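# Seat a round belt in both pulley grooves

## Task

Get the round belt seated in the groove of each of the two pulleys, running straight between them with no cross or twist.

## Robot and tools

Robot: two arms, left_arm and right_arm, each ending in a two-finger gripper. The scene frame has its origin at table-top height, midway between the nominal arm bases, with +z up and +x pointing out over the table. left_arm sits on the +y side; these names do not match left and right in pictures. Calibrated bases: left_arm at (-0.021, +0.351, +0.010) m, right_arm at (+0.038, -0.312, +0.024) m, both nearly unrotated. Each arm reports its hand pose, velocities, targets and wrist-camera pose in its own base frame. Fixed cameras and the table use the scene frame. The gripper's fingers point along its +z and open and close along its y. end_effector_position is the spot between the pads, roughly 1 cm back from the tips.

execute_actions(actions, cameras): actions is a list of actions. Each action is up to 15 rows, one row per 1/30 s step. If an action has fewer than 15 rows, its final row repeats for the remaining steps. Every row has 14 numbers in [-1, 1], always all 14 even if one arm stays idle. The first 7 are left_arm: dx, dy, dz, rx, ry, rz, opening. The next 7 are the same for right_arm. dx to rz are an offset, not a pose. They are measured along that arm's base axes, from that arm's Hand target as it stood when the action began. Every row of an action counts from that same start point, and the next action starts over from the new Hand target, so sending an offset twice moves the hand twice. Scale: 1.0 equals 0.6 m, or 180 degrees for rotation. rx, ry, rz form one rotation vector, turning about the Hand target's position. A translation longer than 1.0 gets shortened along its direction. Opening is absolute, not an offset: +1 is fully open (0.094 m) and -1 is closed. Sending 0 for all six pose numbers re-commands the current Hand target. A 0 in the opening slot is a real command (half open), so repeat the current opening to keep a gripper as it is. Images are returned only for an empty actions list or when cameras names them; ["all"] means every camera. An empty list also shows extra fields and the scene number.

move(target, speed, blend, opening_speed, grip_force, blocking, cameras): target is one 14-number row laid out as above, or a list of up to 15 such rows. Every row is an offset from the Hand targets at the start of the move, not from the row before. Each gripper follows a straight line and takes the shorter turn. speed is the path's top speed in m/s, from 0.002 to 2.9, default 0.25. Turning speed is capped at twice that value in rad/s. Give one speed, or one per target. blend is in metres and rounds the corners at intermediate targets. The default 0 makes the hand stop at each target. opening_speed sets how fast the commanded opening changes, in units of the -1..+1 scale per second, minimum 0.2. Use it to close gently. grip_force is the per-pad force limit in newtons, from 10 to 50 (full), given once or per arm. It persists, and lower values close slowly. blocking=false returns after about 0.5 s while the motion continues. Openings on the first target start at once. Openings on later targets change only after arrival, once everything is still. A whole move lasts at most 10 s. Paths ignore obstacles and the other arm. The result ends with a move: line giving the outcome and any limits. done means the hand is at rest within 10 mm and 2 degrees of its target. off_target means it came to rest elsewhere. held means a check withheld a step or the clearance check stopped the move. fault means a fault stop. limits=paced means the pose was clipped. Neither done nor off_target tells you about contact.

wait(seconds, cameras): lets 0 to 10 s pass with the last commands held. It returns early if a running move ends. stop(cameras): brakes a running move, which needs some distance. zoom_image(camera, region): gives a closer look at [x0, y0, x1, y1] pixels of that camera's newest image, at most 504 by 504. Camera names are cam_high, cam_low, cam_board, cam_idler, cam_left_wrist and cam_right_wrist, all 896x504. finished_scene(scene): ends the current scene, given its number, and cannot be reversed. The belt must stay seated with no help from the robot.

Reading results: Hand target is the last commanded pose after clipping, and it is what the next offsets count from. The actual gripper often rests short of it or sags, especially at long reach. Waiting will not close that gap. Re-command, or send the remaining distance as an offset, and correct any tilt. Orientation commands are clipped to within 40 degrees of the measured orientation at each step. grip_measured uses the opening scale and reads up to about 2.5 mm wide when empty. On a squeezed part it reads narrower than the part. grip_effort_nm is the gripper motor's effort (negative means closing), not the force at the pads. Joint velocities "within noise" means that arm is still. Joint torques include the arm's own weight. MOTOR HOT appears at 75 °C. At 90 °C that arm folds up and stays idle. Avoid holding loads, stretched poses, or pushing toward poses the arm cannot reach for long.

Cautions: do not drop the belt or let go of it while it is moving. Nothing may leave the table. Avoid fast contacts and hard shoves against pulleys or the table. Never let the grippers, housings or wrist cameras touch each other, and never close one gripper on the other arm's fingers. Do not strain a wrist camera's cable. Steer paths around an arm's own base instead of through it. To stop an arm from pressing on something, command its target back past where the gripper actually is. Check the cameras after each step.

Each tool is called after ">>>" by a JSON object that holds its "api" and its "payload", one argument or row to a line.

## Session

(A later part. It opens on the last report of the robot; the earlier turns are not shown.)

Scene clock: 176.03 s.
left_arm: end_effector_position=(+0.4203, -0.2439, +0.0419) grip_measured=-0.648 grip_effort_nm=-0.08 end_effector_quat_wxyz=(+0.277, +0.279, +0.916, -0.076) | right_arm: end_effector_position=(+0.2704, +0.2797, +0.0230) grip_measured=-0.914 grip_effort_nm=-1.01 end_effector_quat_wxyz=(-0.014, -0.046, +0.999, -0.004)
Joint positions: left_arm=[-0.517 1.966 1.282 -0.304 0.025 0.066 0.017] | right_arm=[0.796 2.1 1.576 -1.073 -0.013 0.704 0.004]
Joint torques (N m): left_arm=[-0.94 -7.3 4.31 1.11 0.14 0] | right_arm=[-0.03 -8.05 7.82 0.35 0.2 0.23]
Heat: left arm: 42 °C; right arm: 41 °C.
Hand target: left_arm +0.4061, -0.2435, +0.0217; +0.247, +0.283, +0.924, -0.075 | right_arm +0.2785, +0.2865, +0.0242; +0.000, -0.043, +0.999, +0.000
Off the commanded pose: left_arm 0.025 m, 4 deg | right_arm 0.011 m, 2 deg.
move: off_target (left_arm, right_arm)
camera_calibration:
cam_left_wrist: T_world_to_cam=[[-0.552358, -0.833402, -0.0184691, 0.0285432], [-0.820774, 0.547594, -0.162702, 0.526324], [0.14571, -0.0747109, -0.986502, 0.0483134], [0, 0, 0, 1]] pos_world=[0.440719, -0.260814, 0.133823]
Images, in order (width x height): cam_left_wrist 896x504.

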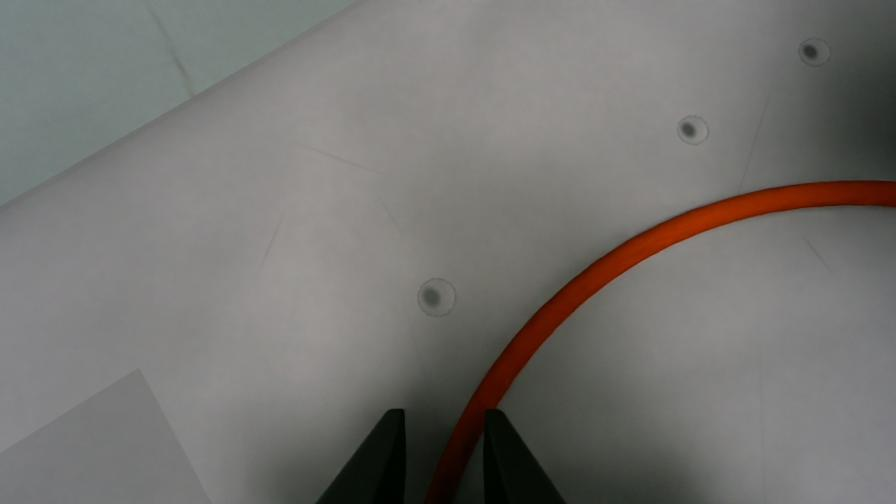

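>>> {"api": "move", "payload": {
  "target": [
    [0,0,0.07,0,0,-0.07,-0.5,0,0,0,0,0,0,-0.98],
    [0.008,-0.008,0.065,0,0,-0.139,-0.5,0,0,0,0,0,0,-0.98]
  ],
  "speed": 0.12,
  "cameras": ["cam_left_wrist"]
}}

Scene clock: 179.77 s.
left_arm: end_effector_position=(+0.4053, -0.2440, +0.0536) grip_measured=-0.502 grip_effort_nm=0.15 end_effector_quat_wxyz=(+0.218, +0.470, +0.847, -0.118) | right_arm: end_effector_position=(+0.2704, +0.2797, +0.0230) grip_measured=-0.914 grip_effort_nm=-1.01 end_effector_quat_wxyz=(-0.014, -0.046, +0.999, -0.004)
Joint positions: left_arm=[-0.449 1.999 1.434 -0.57 0.255 0.508 0.023] | right_arm=[0.796 2.1 1.576 -1.073 -0.013 0.704 0.004]
Joint torques (N m): left_arm=[0.68 -8.44 9.06 0.91 0.47 0.28] | right_arm=[0.01 -7.94 7.79 0.38 0.21 0.18]
Heat: left arm: 42 °C; right arm: 41 °C.
Hand target: left_arm +0.4109, -0.2482, +0.0606; +0.225, +0.476, +0.840, -0.127 | right_arm +0.2785, +0.2865, +0.0242; +0.000, -0.043, +0.999, +0.000
Off the commanded pose: left_arm 0.010 m, 2 deg | right_arm 0.011 m, 2 deg.
move: off_target (right_arm)
camera_calibration:
cam_left_wrist: T_world_to_cam=[[-0.847826, -0.530202, -0.00878326, 0.213631], [-0.527851, 0.845416, -0.0815232, 0.465598], [0.0506493, -0.0644812, -0.996633, 0.103582], [0, 0, 0, 1]] pos_world=[0.421642, -0.273677, 0.143067]
Images, in order (width x height): cam_left_wrist 896x504.

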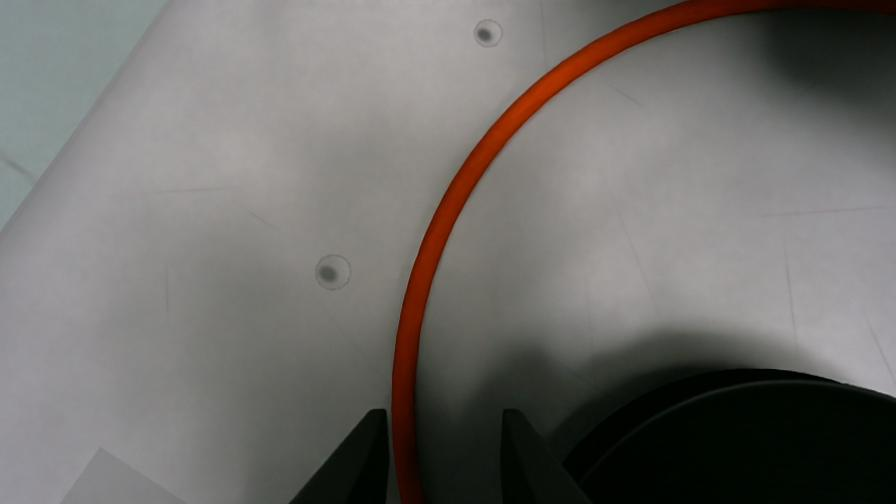

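>>> {"api": "move", "payload": {
  "target": [
    [0.015,0.004,0.0,0,0,0,-0.5,0,0,0,0,0,0,-0.98],
    [0.008,0.004,-0.062,0,0,0,-0.5,0,0,0,0,0,0,-0.98]
  ],
  "speed": 0.1,
  "cameras": ["cam_left_wrist"]
}}

Scene clock: 182.00 s.
left_arm: end_effector_position=(+0.4205, -0.2442, +0.0346) grip_measured=-0.502 grip_effort_nm=0.14 end_effector_quat_wxyz=(+0.233, +0.470, +0.843, -0.120) | right_arm: end_effector_position=(+0.2704, +0.2797, +0.0230) grip_measured=-0.914 grip_effort_nm=-1.01 end_effector_quat_wxyz=(-0.014, -0.046, +0.999, -0.004)
Joint positions: left_arm=[-0.431 2.056 1.424 -0.477 0.27 0.522 0.023] | right_arm=[0.796 2.1 1.576 -1.073 -0.013 0.704 0.004]
Joint torques (N m): left_arm=[-0.08 -8.18 4.72 1.21 0.37 0.23] | right_arm=[0.06 -7.99 7.84 0.34 0.18 0.19]
Heat: left arm: 42 °C; right arm: 41 °C.
Hand target: left_arm +0.4157, -0.2458, +0.0234; +0.225, +0.476, +0.840, -0.127 | right_arm +0.2785, +0.2865, +0.0242; +0.000, -0.043, +0.999, +0.000
Off the commanded pose: left_arm 0.012 m, 1 deg | right_arm 0.011 m, 2 deg.
move: off_target (left_arm, right_arm)
camera_calibration:
cam_left_wrist: T_world_to_cam=[[-0.847635, -0.530244, -0.0188635, 0.226521], [-0.525347, 0.843727, -0.110164, 0.471698], [0.0743294, -0.083469, -0.993734, 0.0690794], [0, 0, 0, 1]] pos_world=[0.434678, -0.272106, 0.124884]
Images, in order (width x height): cam_left_wrist 896x504.

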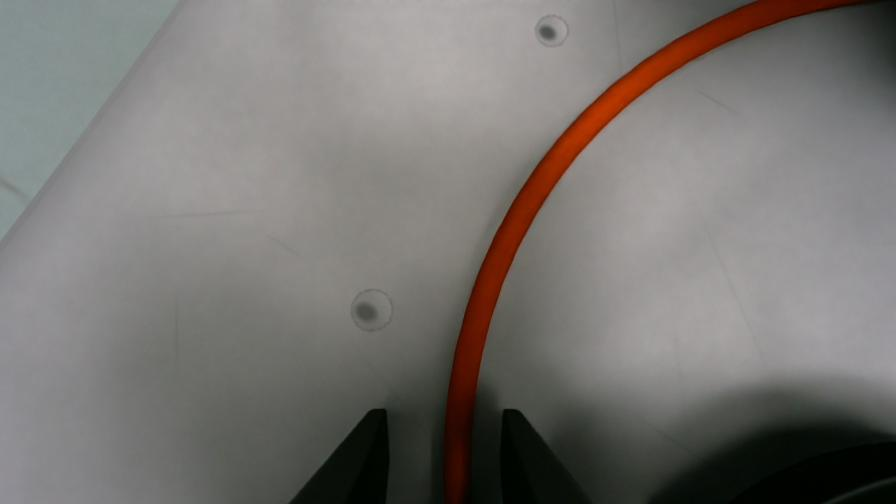

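>>> {"api": "move", "payload": {
  "target": [
    [0.008,0,-0.004,0,0,0,-0.98,0,0,0,0,0,0,-0.98],
    [0.0,0,0.04,0,0,0,-0.98,0,0,0.035,0,0,0,-0.98]
  ],
  "speed": 0.08,
  "cameras": ["cam_low","cam_board","cam_idler","cam_left_wrist"]
}}

>>> {"api": "zoom_image", "payload": {
  "camera": "cam_idler",
  "region": [560, 150, 880, 300]
}}

Scene clock: 184.53 s.
left_arm: end_effector_position=(+0.4177, -0.2432, +0.0346) grip_measured=-0.928 grip_effort_nm=-1.01 end_effector_quat_wxyz=(+0.224, +0.470, +0.845, -0.122) | right_arm: end_effector_position=(+0.2733, +0.2826, +0.0364) grip_measured=-0.914 grip_effort_nm=-1.01 end_effector_quat_wxyz=(-0.013, -0.046, +0.999, -0.003)
Joint positions: left_arm=[-0.431 2.057 1.434 -0.504 0.271 0.523 0.003] | right_arm=[0.796 2.1 1.631 -1.125 -0.013 0.704 0.004]
Joint torques (N m): left_arm=[-0.08 -11.12 8.05 0.63 0.35 0.21] | right_arm=[-0.06 -9.84 8.01 0.12 0.21 0.18]
Heat: left arm: 42 °C; right arm: 41 °C.
Hand target: left_arm +0.4158, -0.2458, +0.0476; +0.225, +0.476, +0.840, -0.127 | right_arm +0.2784, +0.2864, +0.0451; +0.000, -0.043, +0.999, +0.000
Off the commanded pose: left_arm 0.013 m, 1 deg | right_arm 0.011 m, 2 deg.
move: off_target (left_arm, right_arm)
camera_calibration:
cam_left_wrist: T_world_to_cam=[[-0.848735, -0.528759, -0.00792432, 0.225072], [-0.525724, 0.845293, -0.0953681, 0.469441], [0.0571251, -0.0767763, -0.995411, 0.078282], [0, 0, 0, 1]] pos_world=[0.433351, -0.271796, 0.124476]
Images, in order (width x height): cam_low 896x504, cam_board 896x504, cam_idler 896x504, cam_left_wrist 896x504.

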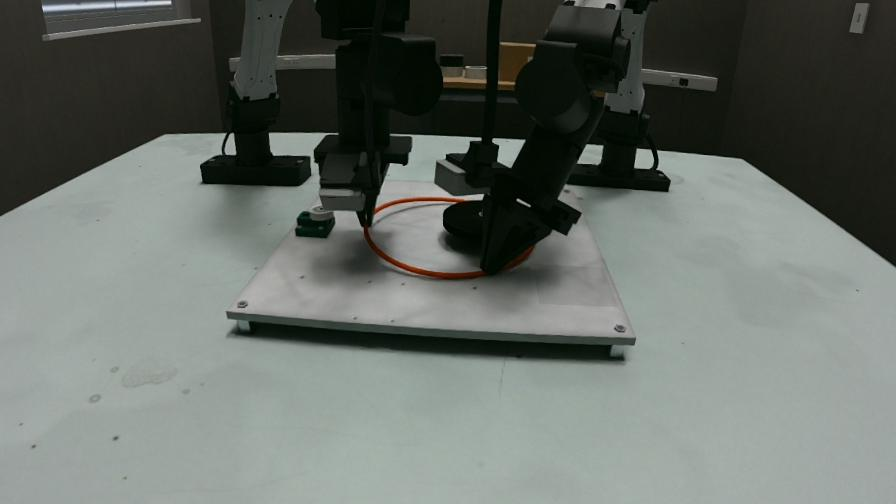

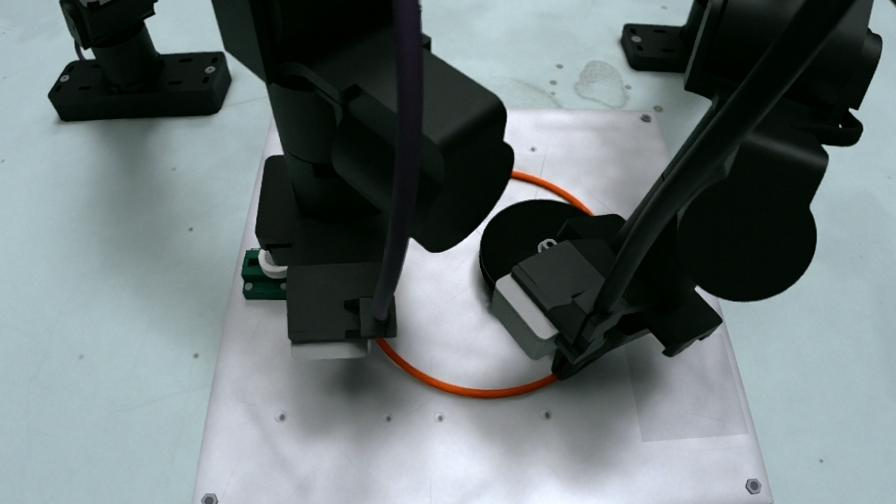

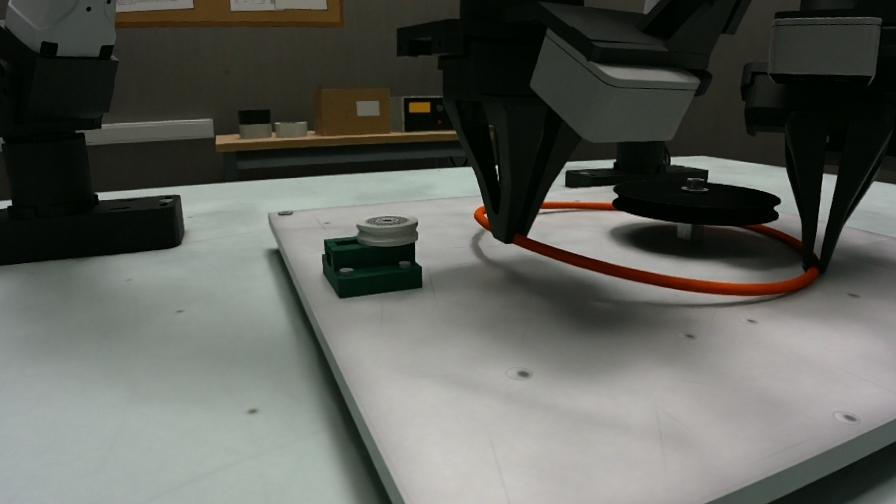

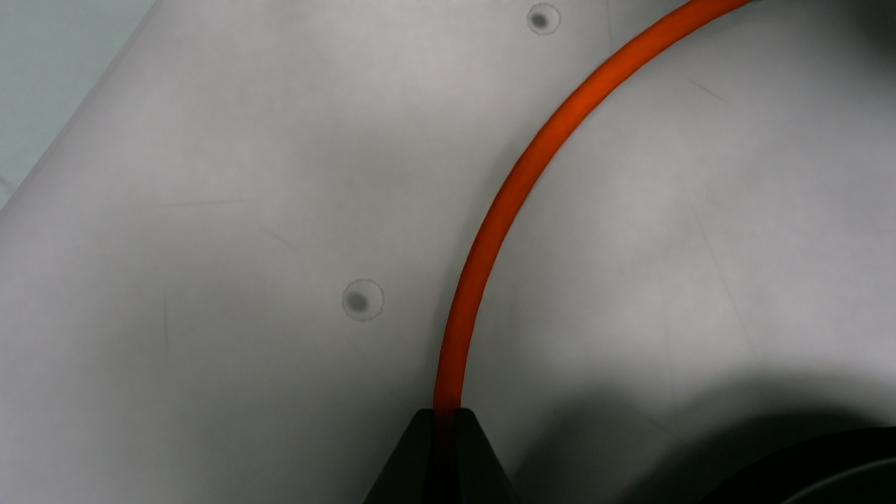

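Scaled by 1.575 from the camera's 896x504 image, which has a finer 1280x720 frame.

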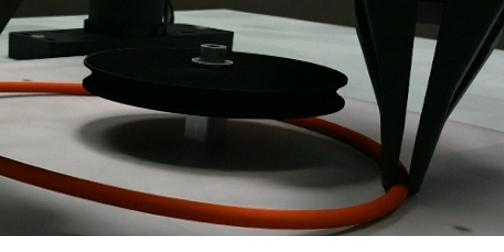

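>>> {"api": "move", "payload": {
  "target": [0.0,0,0.025,0,0,0,-0.98,0,0,0.015,0,0,0,-0.98],
  "speed": 0.08,
  "cameras": ["cam_low","cam_idler"]
}}

>>> {"api": "zoom_image", "payload": {
  "camera": "cam_idler",
  "region": [560, 150, 880, 300]
}}

>>> {"api": "zoom_image", "payload": {
  "camera": "cam_low",
  "region": [380, 160, 580, 290]
}}

Scene clock: 186.77 s.
left_arm: end_effector_position=(+0.4089, -0.2392, +0.0351) grip_measured=-0.928 grip_effort_nm=-1.01 end_effector_quat_wxyz=(+0.198, +0.470, +0.851, -0.124) | right_arm: end_effector_position=(+0.2733, +0.2826, +0.0428) grip_measured=-0.914 grip_effort_nm=-1.01 end_effector_quat_wxyz=(-0.015, -0.046, +0.999, -0.005)
Joint positions: left_arm=[-0.431 2.057 1.458 -0.583 0.272 0.523 0.003] | right_arm=[0.796 2.1 1.657 -1.157 -0.013 0.704 0.004]
Joint torques (N m): left_arm=[-0.09 -12.71 8.75 0.81 0.35 0.22] | right_arm=[0.16 -10.39 7.99 0.15 0.19 0.22]
Heat: left arm: 42 °C; right arm: 41 °C.
Hand target: left_arm +0.4157, -0.2458, +0.0625; +0.225, +0.476, +0.840, -0.127 | right_arm +0.2784, +0.2865, +0.0542; +0.000, -0.043, +0.999, +0.000
Off the commanded pose: left_arm 0.029 m, 3 deg | right_arm 0.013 m, 2 deg.
move: off_target (left_arm, right_arm)
Images, in order (width x height): cam_low 896x504, cam_idler 896x504.

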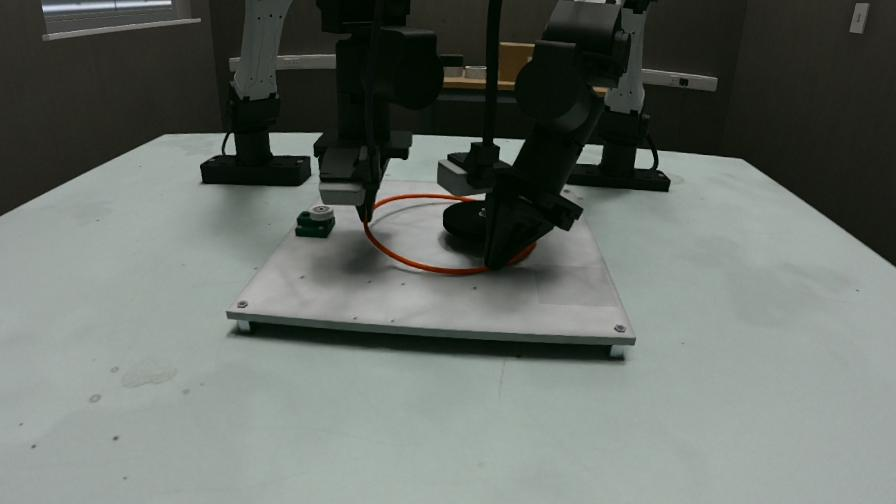

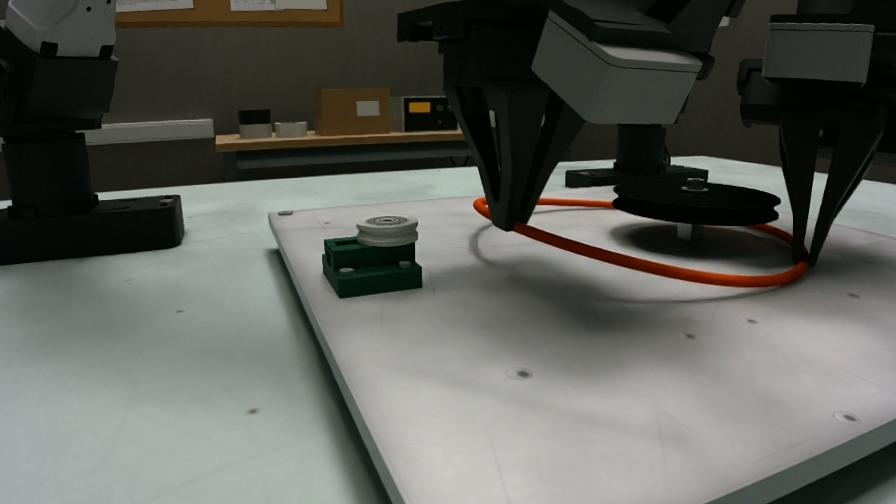

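Scaled by 1.575 from the camera's 896x504 image, which has a finer 1280x720 frame.

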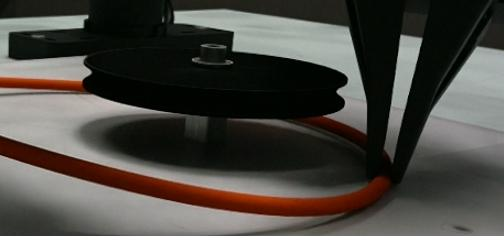

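Scaled by 2.520 from the camera's 896x504 image, which has a finer 1280x720 frame.

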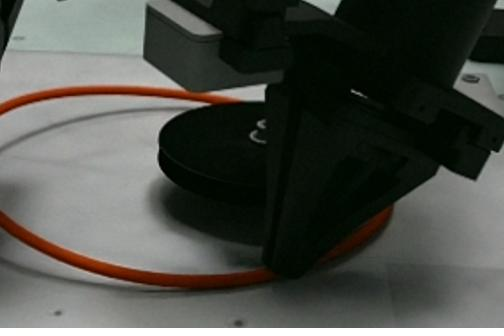

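>>> {"api": "move", "payload": {
  "target": [
    [0.0,0.02,0.035,0.0,0,0,-0.98,0,0,0,0,0,0,-0.98],
    [0.0,0.02,0.0,0.08,0,0,-0.98,0,0,0,0,0,0,-0.98]
  ],
  "speed": 0.08,
  "cameras": ["cam_low","cam_idler","cam_board"]
}}

>>> {"api": "zoom_image", "payload": {
  "camera": "cam_idler",
  "region": [560, 150, 880, 300]
}}

>>> {"api": "zoom_image", "payload": {
  "camera": "cam_low",
  "region": [380, 160, 580, 290]
}}

Scene clock: 191.07 s.
left_arm: end_effector_position=(+0.4067, -0.2298, +0.0540) grip_measured=-0.928 grip_effort_nm=-1.01 end_effector_quat_wxyz=(+0.151, +0.495, +0.855, -0.031) | right_arm: end_effector_position=(+0.2732, +0.2825, +0.0428) grip_measured=-0.914 grip_effort_nm=-1.01 end_effector_quat_wxyz=(-0.015, -0.046, +0.999, -0.005)
Joint positions: left_arm=[-0.487 2.074 1.616 -0.812 0.073 0.551 0.003] | right_arm=[0.796 2.1 1.657 -1.157 -0.013 0.704 0.004]
Joint torques (N m): left_arm=[-0.43 -9.1 9.35 0.78 -0.07 0.23] | right_arm=[0.13 -10.14 7.99 0.14 0.19 0.23]
Heat: left arm: 43 °C; right arm: 42 °C.
Hand target: left_arm +0.4157, -0.2338, +0.0623; +0.164, +0.501, +0.850, -0.021 | right_arm +0.2785, +0.2865, +0.0542; +0.000, -0.043, +0.999, +0.000
Off the commanded pose: left_arm 0.013 m, 2 deg | right_arm 0.013 m, 2 deg.
move: off_target (left_arm, right_arm)
Images, in order (width x height): cam_low 896x504, cam_board 896x504, cam_idler 896x504.

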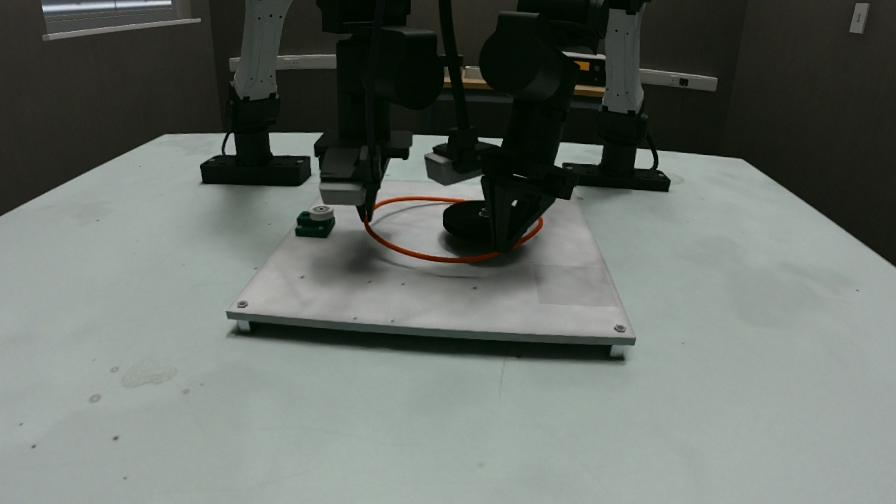

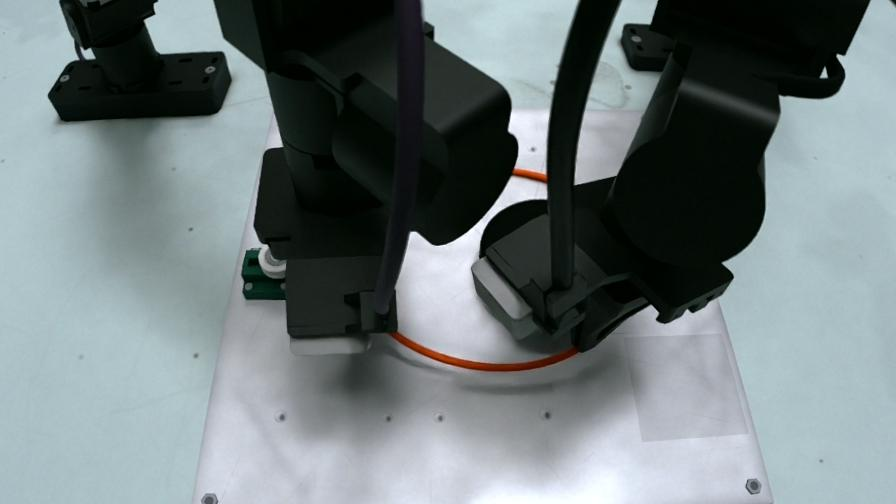

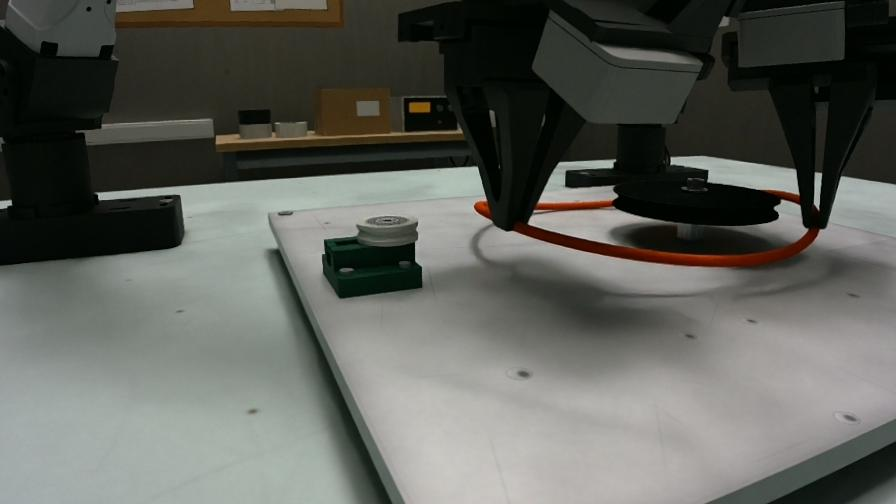

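Scaled by 1.575 from the camera's 896x504 image, which has a finer 1280x720 frame.

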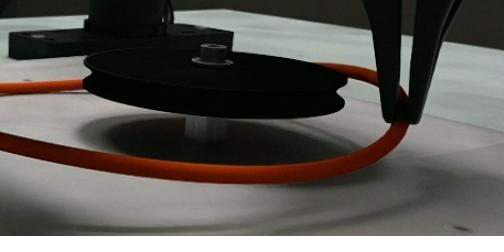

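Scaled by 2.520 from the camera's 896x504 image, which has a finer 1280x720 frame.

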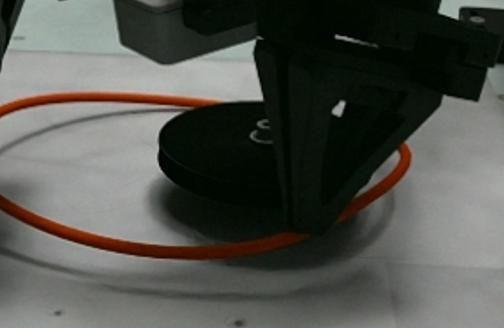

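>>> {"api": "move", "payload": {
  "target": [
    [0.0,-0.05,-0.003,-0.012,0,0,-0.98,-0.012,-0.085,0.01,0,0,0,-0.98]
  ],
  "speed": 0.08,
  "cameras": ["cam_low","cam_idler","cam_board"]
}}

>>> {"api": "zoom_image", "payload": {
  "camera": "cam_idler",
  "region": [560, 150, 880, 300]
}}

>>> {"api": "zoom_image", "payload": {
  "camera": "cam_low",
  "region": [380, 160, 580, 290]
}}

Scene clock: 194.53 s.
left_arm: end_effector_position=(+0.4050, -0.2584, +0.0525) grip_measured=-0.928 grip_effort_nm=-1.01 end_effector_quat_wxyz=(+0.156, +0.505, +0.848, -0.038) | right_arm: end_effector_position=(+0.2720, +0.2439, +0.0535) grip_measured=-0.914 grip_effort_nm=-1.01 end_effector_quat_wxyz=(-0.005, -0.046, +0.999, +0.004)
Joint positions: left_arm=[-0.541 2.115 1.67 -0.811 0.074 0.52 0.003] | right_arm=[0.725 1.96 1.494 -1.108 -0.013 0.633 0.004]
Joint torques (N m): left_arm=[0.14 -9.28 9.24 0.92 0.07 -0.07] | right_arm=[-1.03 -10.89 4.71 0.15 0.2 0.16]
Heat: left arm: 43 °C; right arm: 43 °C.
Hand target: left_arm +0.4157, -0.2638, +0.0606; +0.173, +0.498, +0.849, -0.037 | right_arm +0.2712, +0.2355, +0.0602; +0.000, -0.043, +0.999, +0.000
Off the commanded pose: left_arm 0.014 m, 2 deg | right_arm 0.011 m, 1 deg.
move: off_target (left_arm, right_arm)
Images, in order (width x height): cam_low 896x504, cam_board 896x504, cam_idler 896x504.

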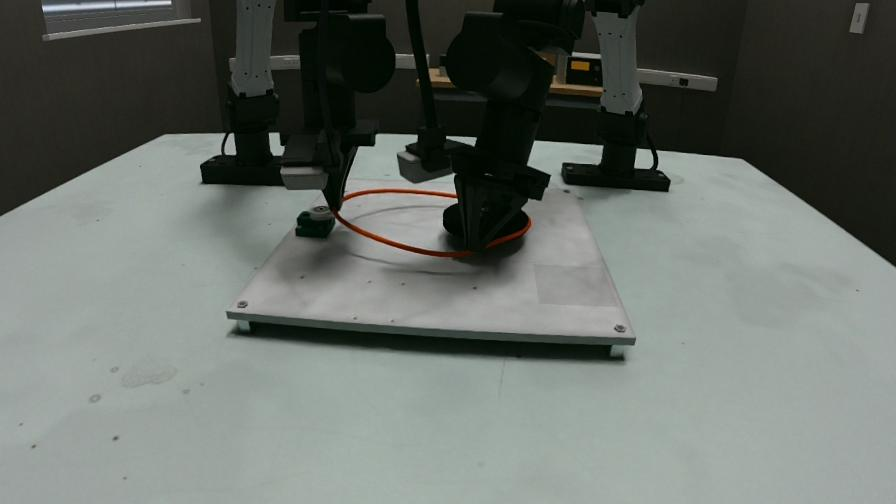

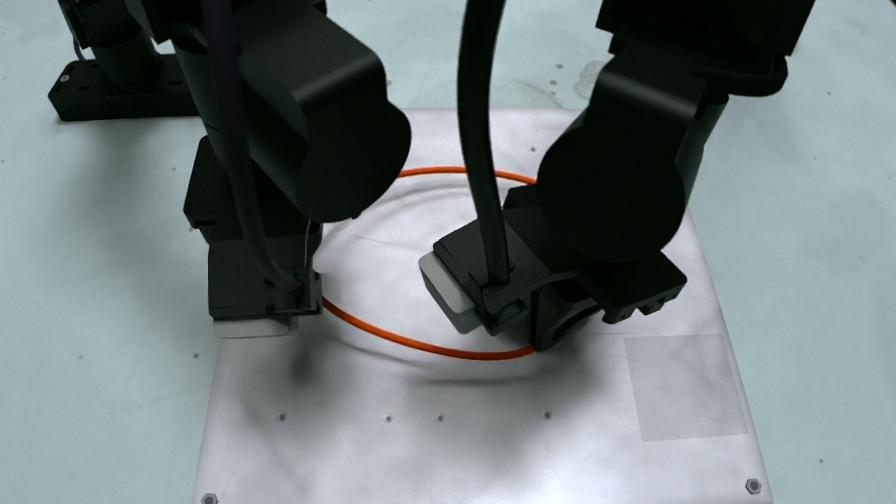

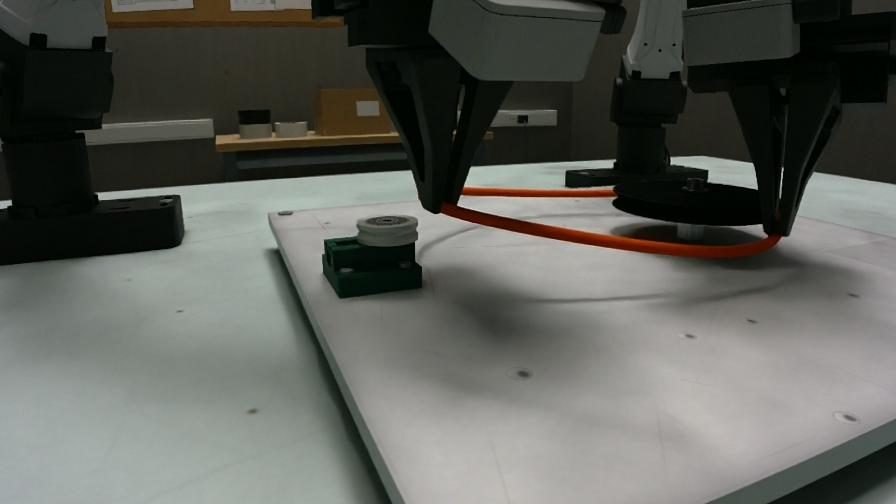

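Scaled by 1.575 from the camera's 896x504 image, which has a finer 1280x720 frame.

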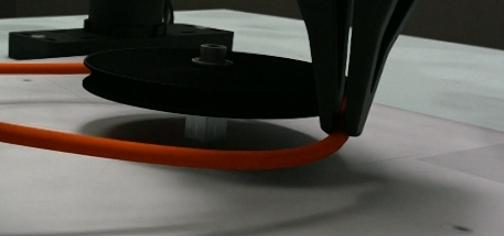

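Scaled by 2.520 from the camera's 896x504 image, which has a finer 1280x720 frame.

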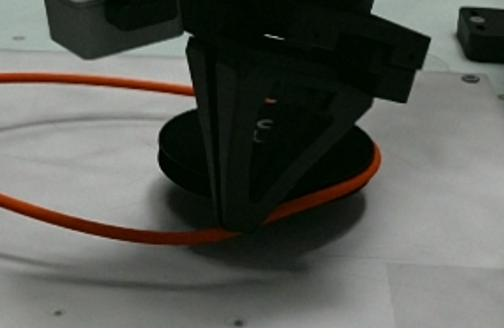

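>>> {"api": "move", "payload": {
  "target": [
    [0.0,-0.0,-0.004,-0.03,0,0,-0.98,0,0,-0.022,0,0,0,-0.98],
    [0.0,-0.015,-0.004,-0.03,0,0,-0.98,0,-0.025,-0.022,0,0,0,-0.98]
  ],
  "speed": 0.08,
  "cameras": ["cam_low","cam_idler","cam_board"]
}}

>>> {"api": "zoom_image", "payload": {
  "camera": "cam_idler",
  "region": [560, 150, 880, 300]
}}

>>> {"api": "zoom_image", "payload": {
  "camera": "cam_low",
  "region": [380, 160, 580, 290]
}}

Scene clock: 197.07 s.
left_arm: end_effector_position=(+0.4100, -0.2680, +0.0485) grip_measured=-0.928 grip_effort_nm=-1.01 end_effector_quat_wxyz=(+0.179, +0.494, +0.847, -0.075) | right_arm: end_effector_position=(+0.2758, +0.2326, +0.0420) grip_measured=-0.914 grip_effort_nm=-1.01 end_effector_quat_wxyz=(+0.003, -0.046, +0.999, +0.011)
Joint positions: left_arm=[-0.527 2.115 1.632 -0.724 0.148 0.502 0.003] | right_arm=[0.694 1.935 1.413 -1.03 -0.014 0.602 0.004]
Joint torques (N m): left_arm=[-0.1 -10.8 7.27 1.05 0.17 -0.05] | right_arm=[-1.16 -10.4 4.26 0.04 0.25 0.09]
Heat: left arm: 44 °C; right arm: 43 °C.
Hand target: left_arm +0.4156, -0.2728, +0.0581; +0.196, +0.489, +0.846, -0.077 | right_arm +0.2713, +0.2205, +0.0470; +0.000, -0.043, +0.999, +0.000
Off the commanded pose: left_arm 0.012 m, 2 deg | right_arm 0.014 m, 1 deg.
move: off_target (left_arm, right_arm)
Images, in order (width x height): cam_low 896x504, cam_board 896x504, cam_idler 896x504.

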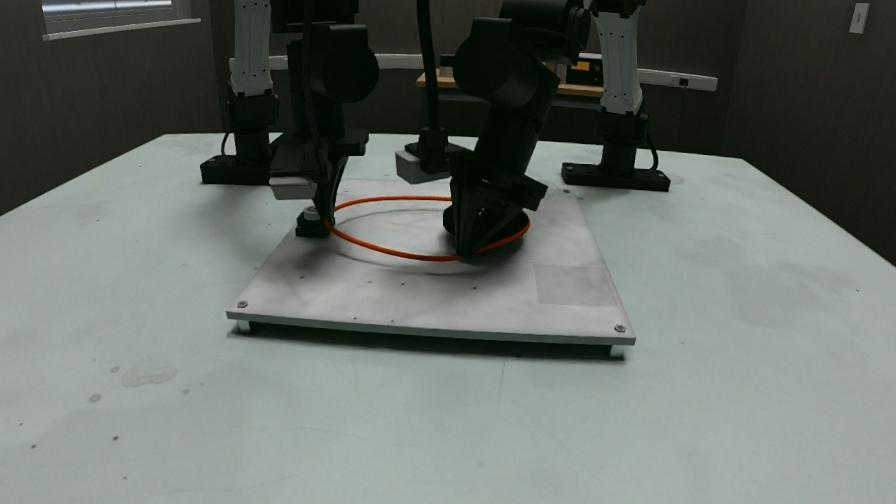

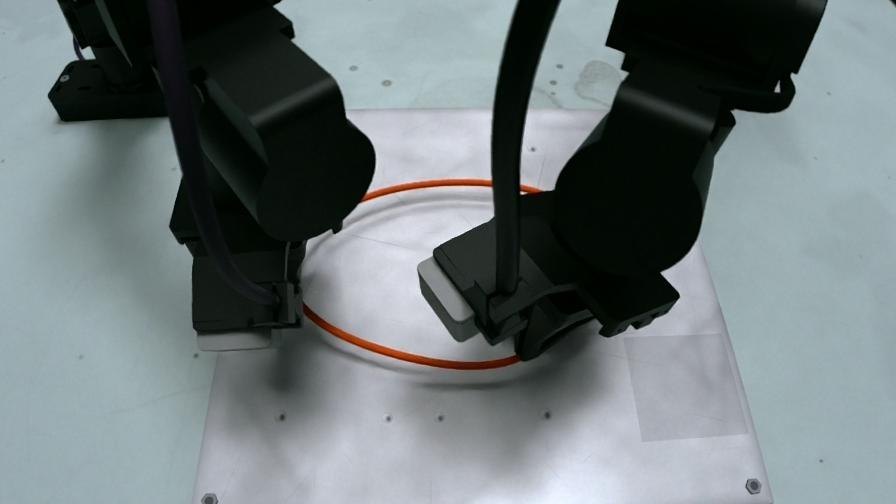

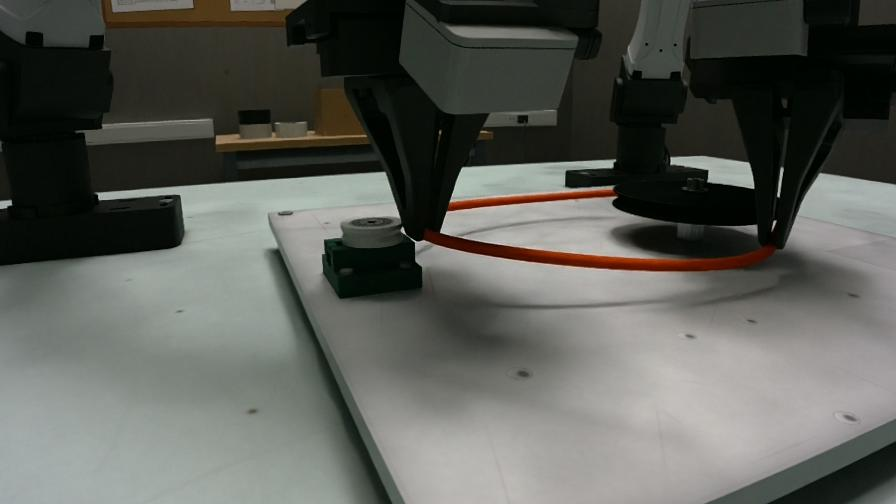

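Scaled by 1.575 from the camera's 896x504 image, which has a finer 1280x720 frame.

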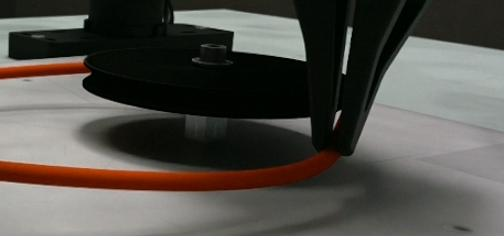

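Scaled by 2.520 from the camera's 896x504 image, which has a finer 1280x720 frame.

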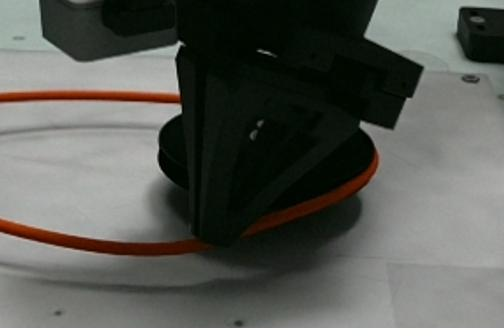

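>>> {"api": "move", "payload": {
  "target": [
    [0.0,-0.0,0.01,0.0,0,0,-0.98,0,0.01,0.03,0,0,0,-0.98],
    [-0.008,-0.02,0.015,0.0,0,0,-0.98,0,-0.022,0.032,0,0,0,-0.98]
  ],
  "speed": 0.08,
  "cameras": ["cam_low","cam_idler","cam_board"]
}}

>>> {"api": "zoom_image", "payload": {
  "camera": "cam_idler",
  "region": [560, 150, 880, 300]
}}

>>> {"api": "zoom_image", "payload": {
  "camera": "cam_low",
  "region": [380, 160, 580, 290]
}}

Scene clock: 200.07 s.
left_arm: end_effector_position=(+0.4036, -0.2819, +0.0523) grip_measured=-0.928 grip_effort_nm=-1.01 end_effector_quat_wxyz=(+0.181, +0.496, +0.845, -0.082) | right_arm: end_effector_position=(+0.2777, +0.2195, +0.0610) grip_measured=-0.914 grip_effort_nm=-1.01 end_effector_quat_wxyz=(+0.006, -0.045, +0.999, +0.013)
Joint positions: left_arm=[-0.556 2.115 1.644 -0.728 0.153 0.476 0.003] | right_arm=[0.662 1.886 1.424 -1.085 -0.014 0.573 0.004]
Joint torques (N m): left_arm=[-0.14 -10.93 9.14 0.81 -0.01 -0.06] | right_arm=[-1.13 -10.06 4.82 -0.06 0.24 0.01]
Heat: left arm: 45 °C; right arm: 43 °C.
Hand target: left_arm +0.4109, -0.2849, +0.0672; +0.196, +0.489, +0.846, -0.077 | right_arm +0.2713, +0.2073, +0.0663; +0.000, -0.043, +0.999, +0.000
Off the commanded pose: left_arm 0.017 m, 2 deg | right_arm 0.015 m, 2 deg.
move: off_target (left_arm, right_arm)
Images, in order (width x height): cam_low 896x504, cam_board 896x504, cam_idler 896x504.

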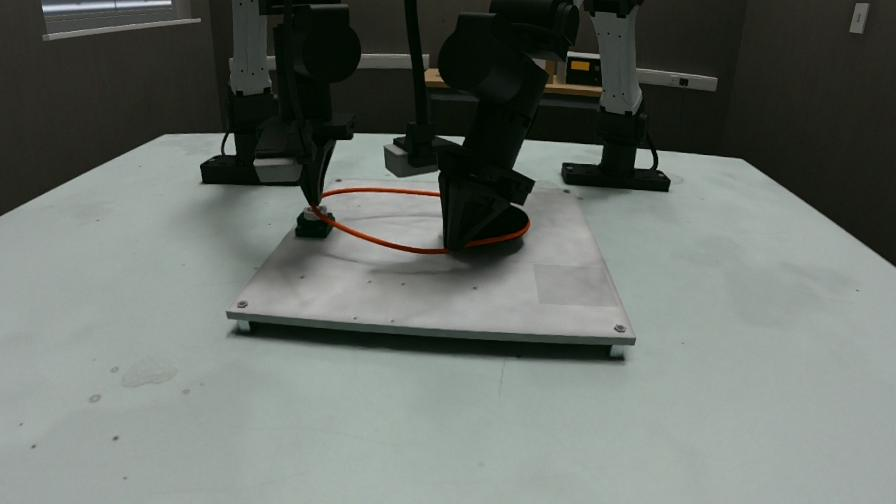

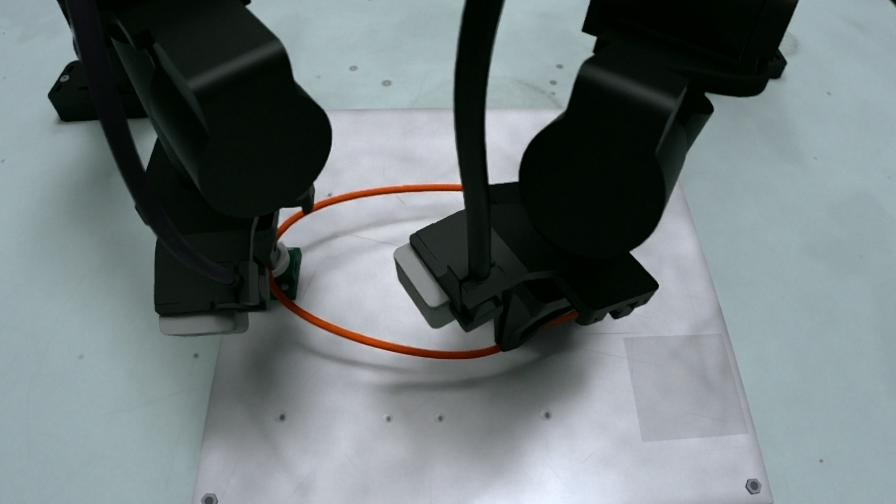

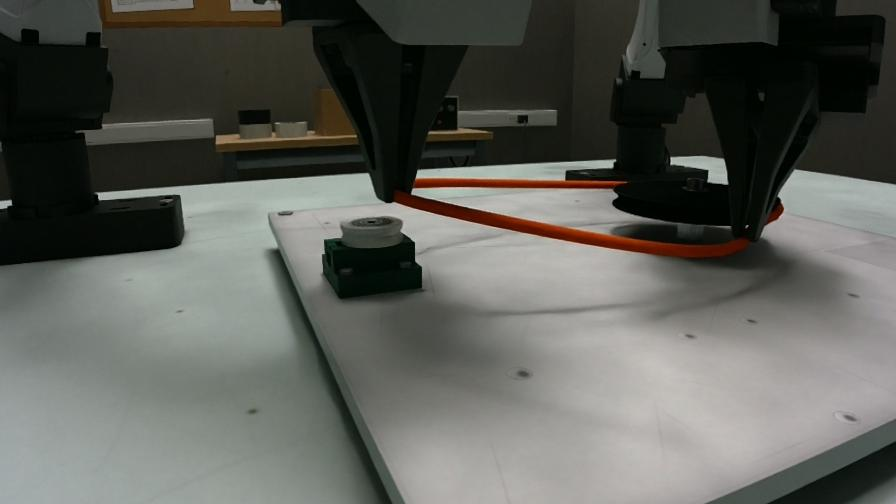

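Scaled by 1.575 from the camera's 896x504 image, which has a finer 1280x720 frame.

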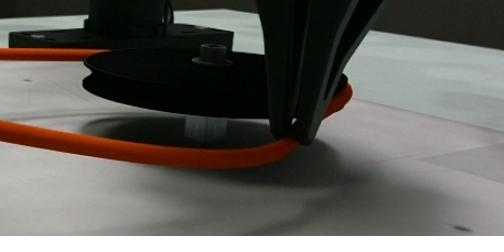

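Scaled by 2.520 from the camera's 896x504 image, which has a finer 1280x720 frame.

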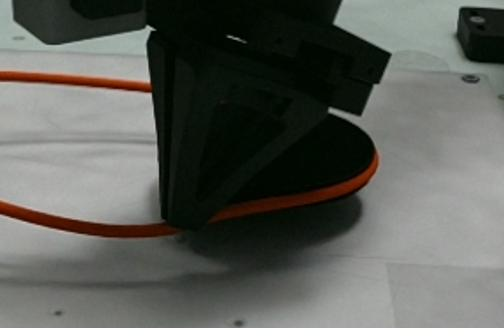

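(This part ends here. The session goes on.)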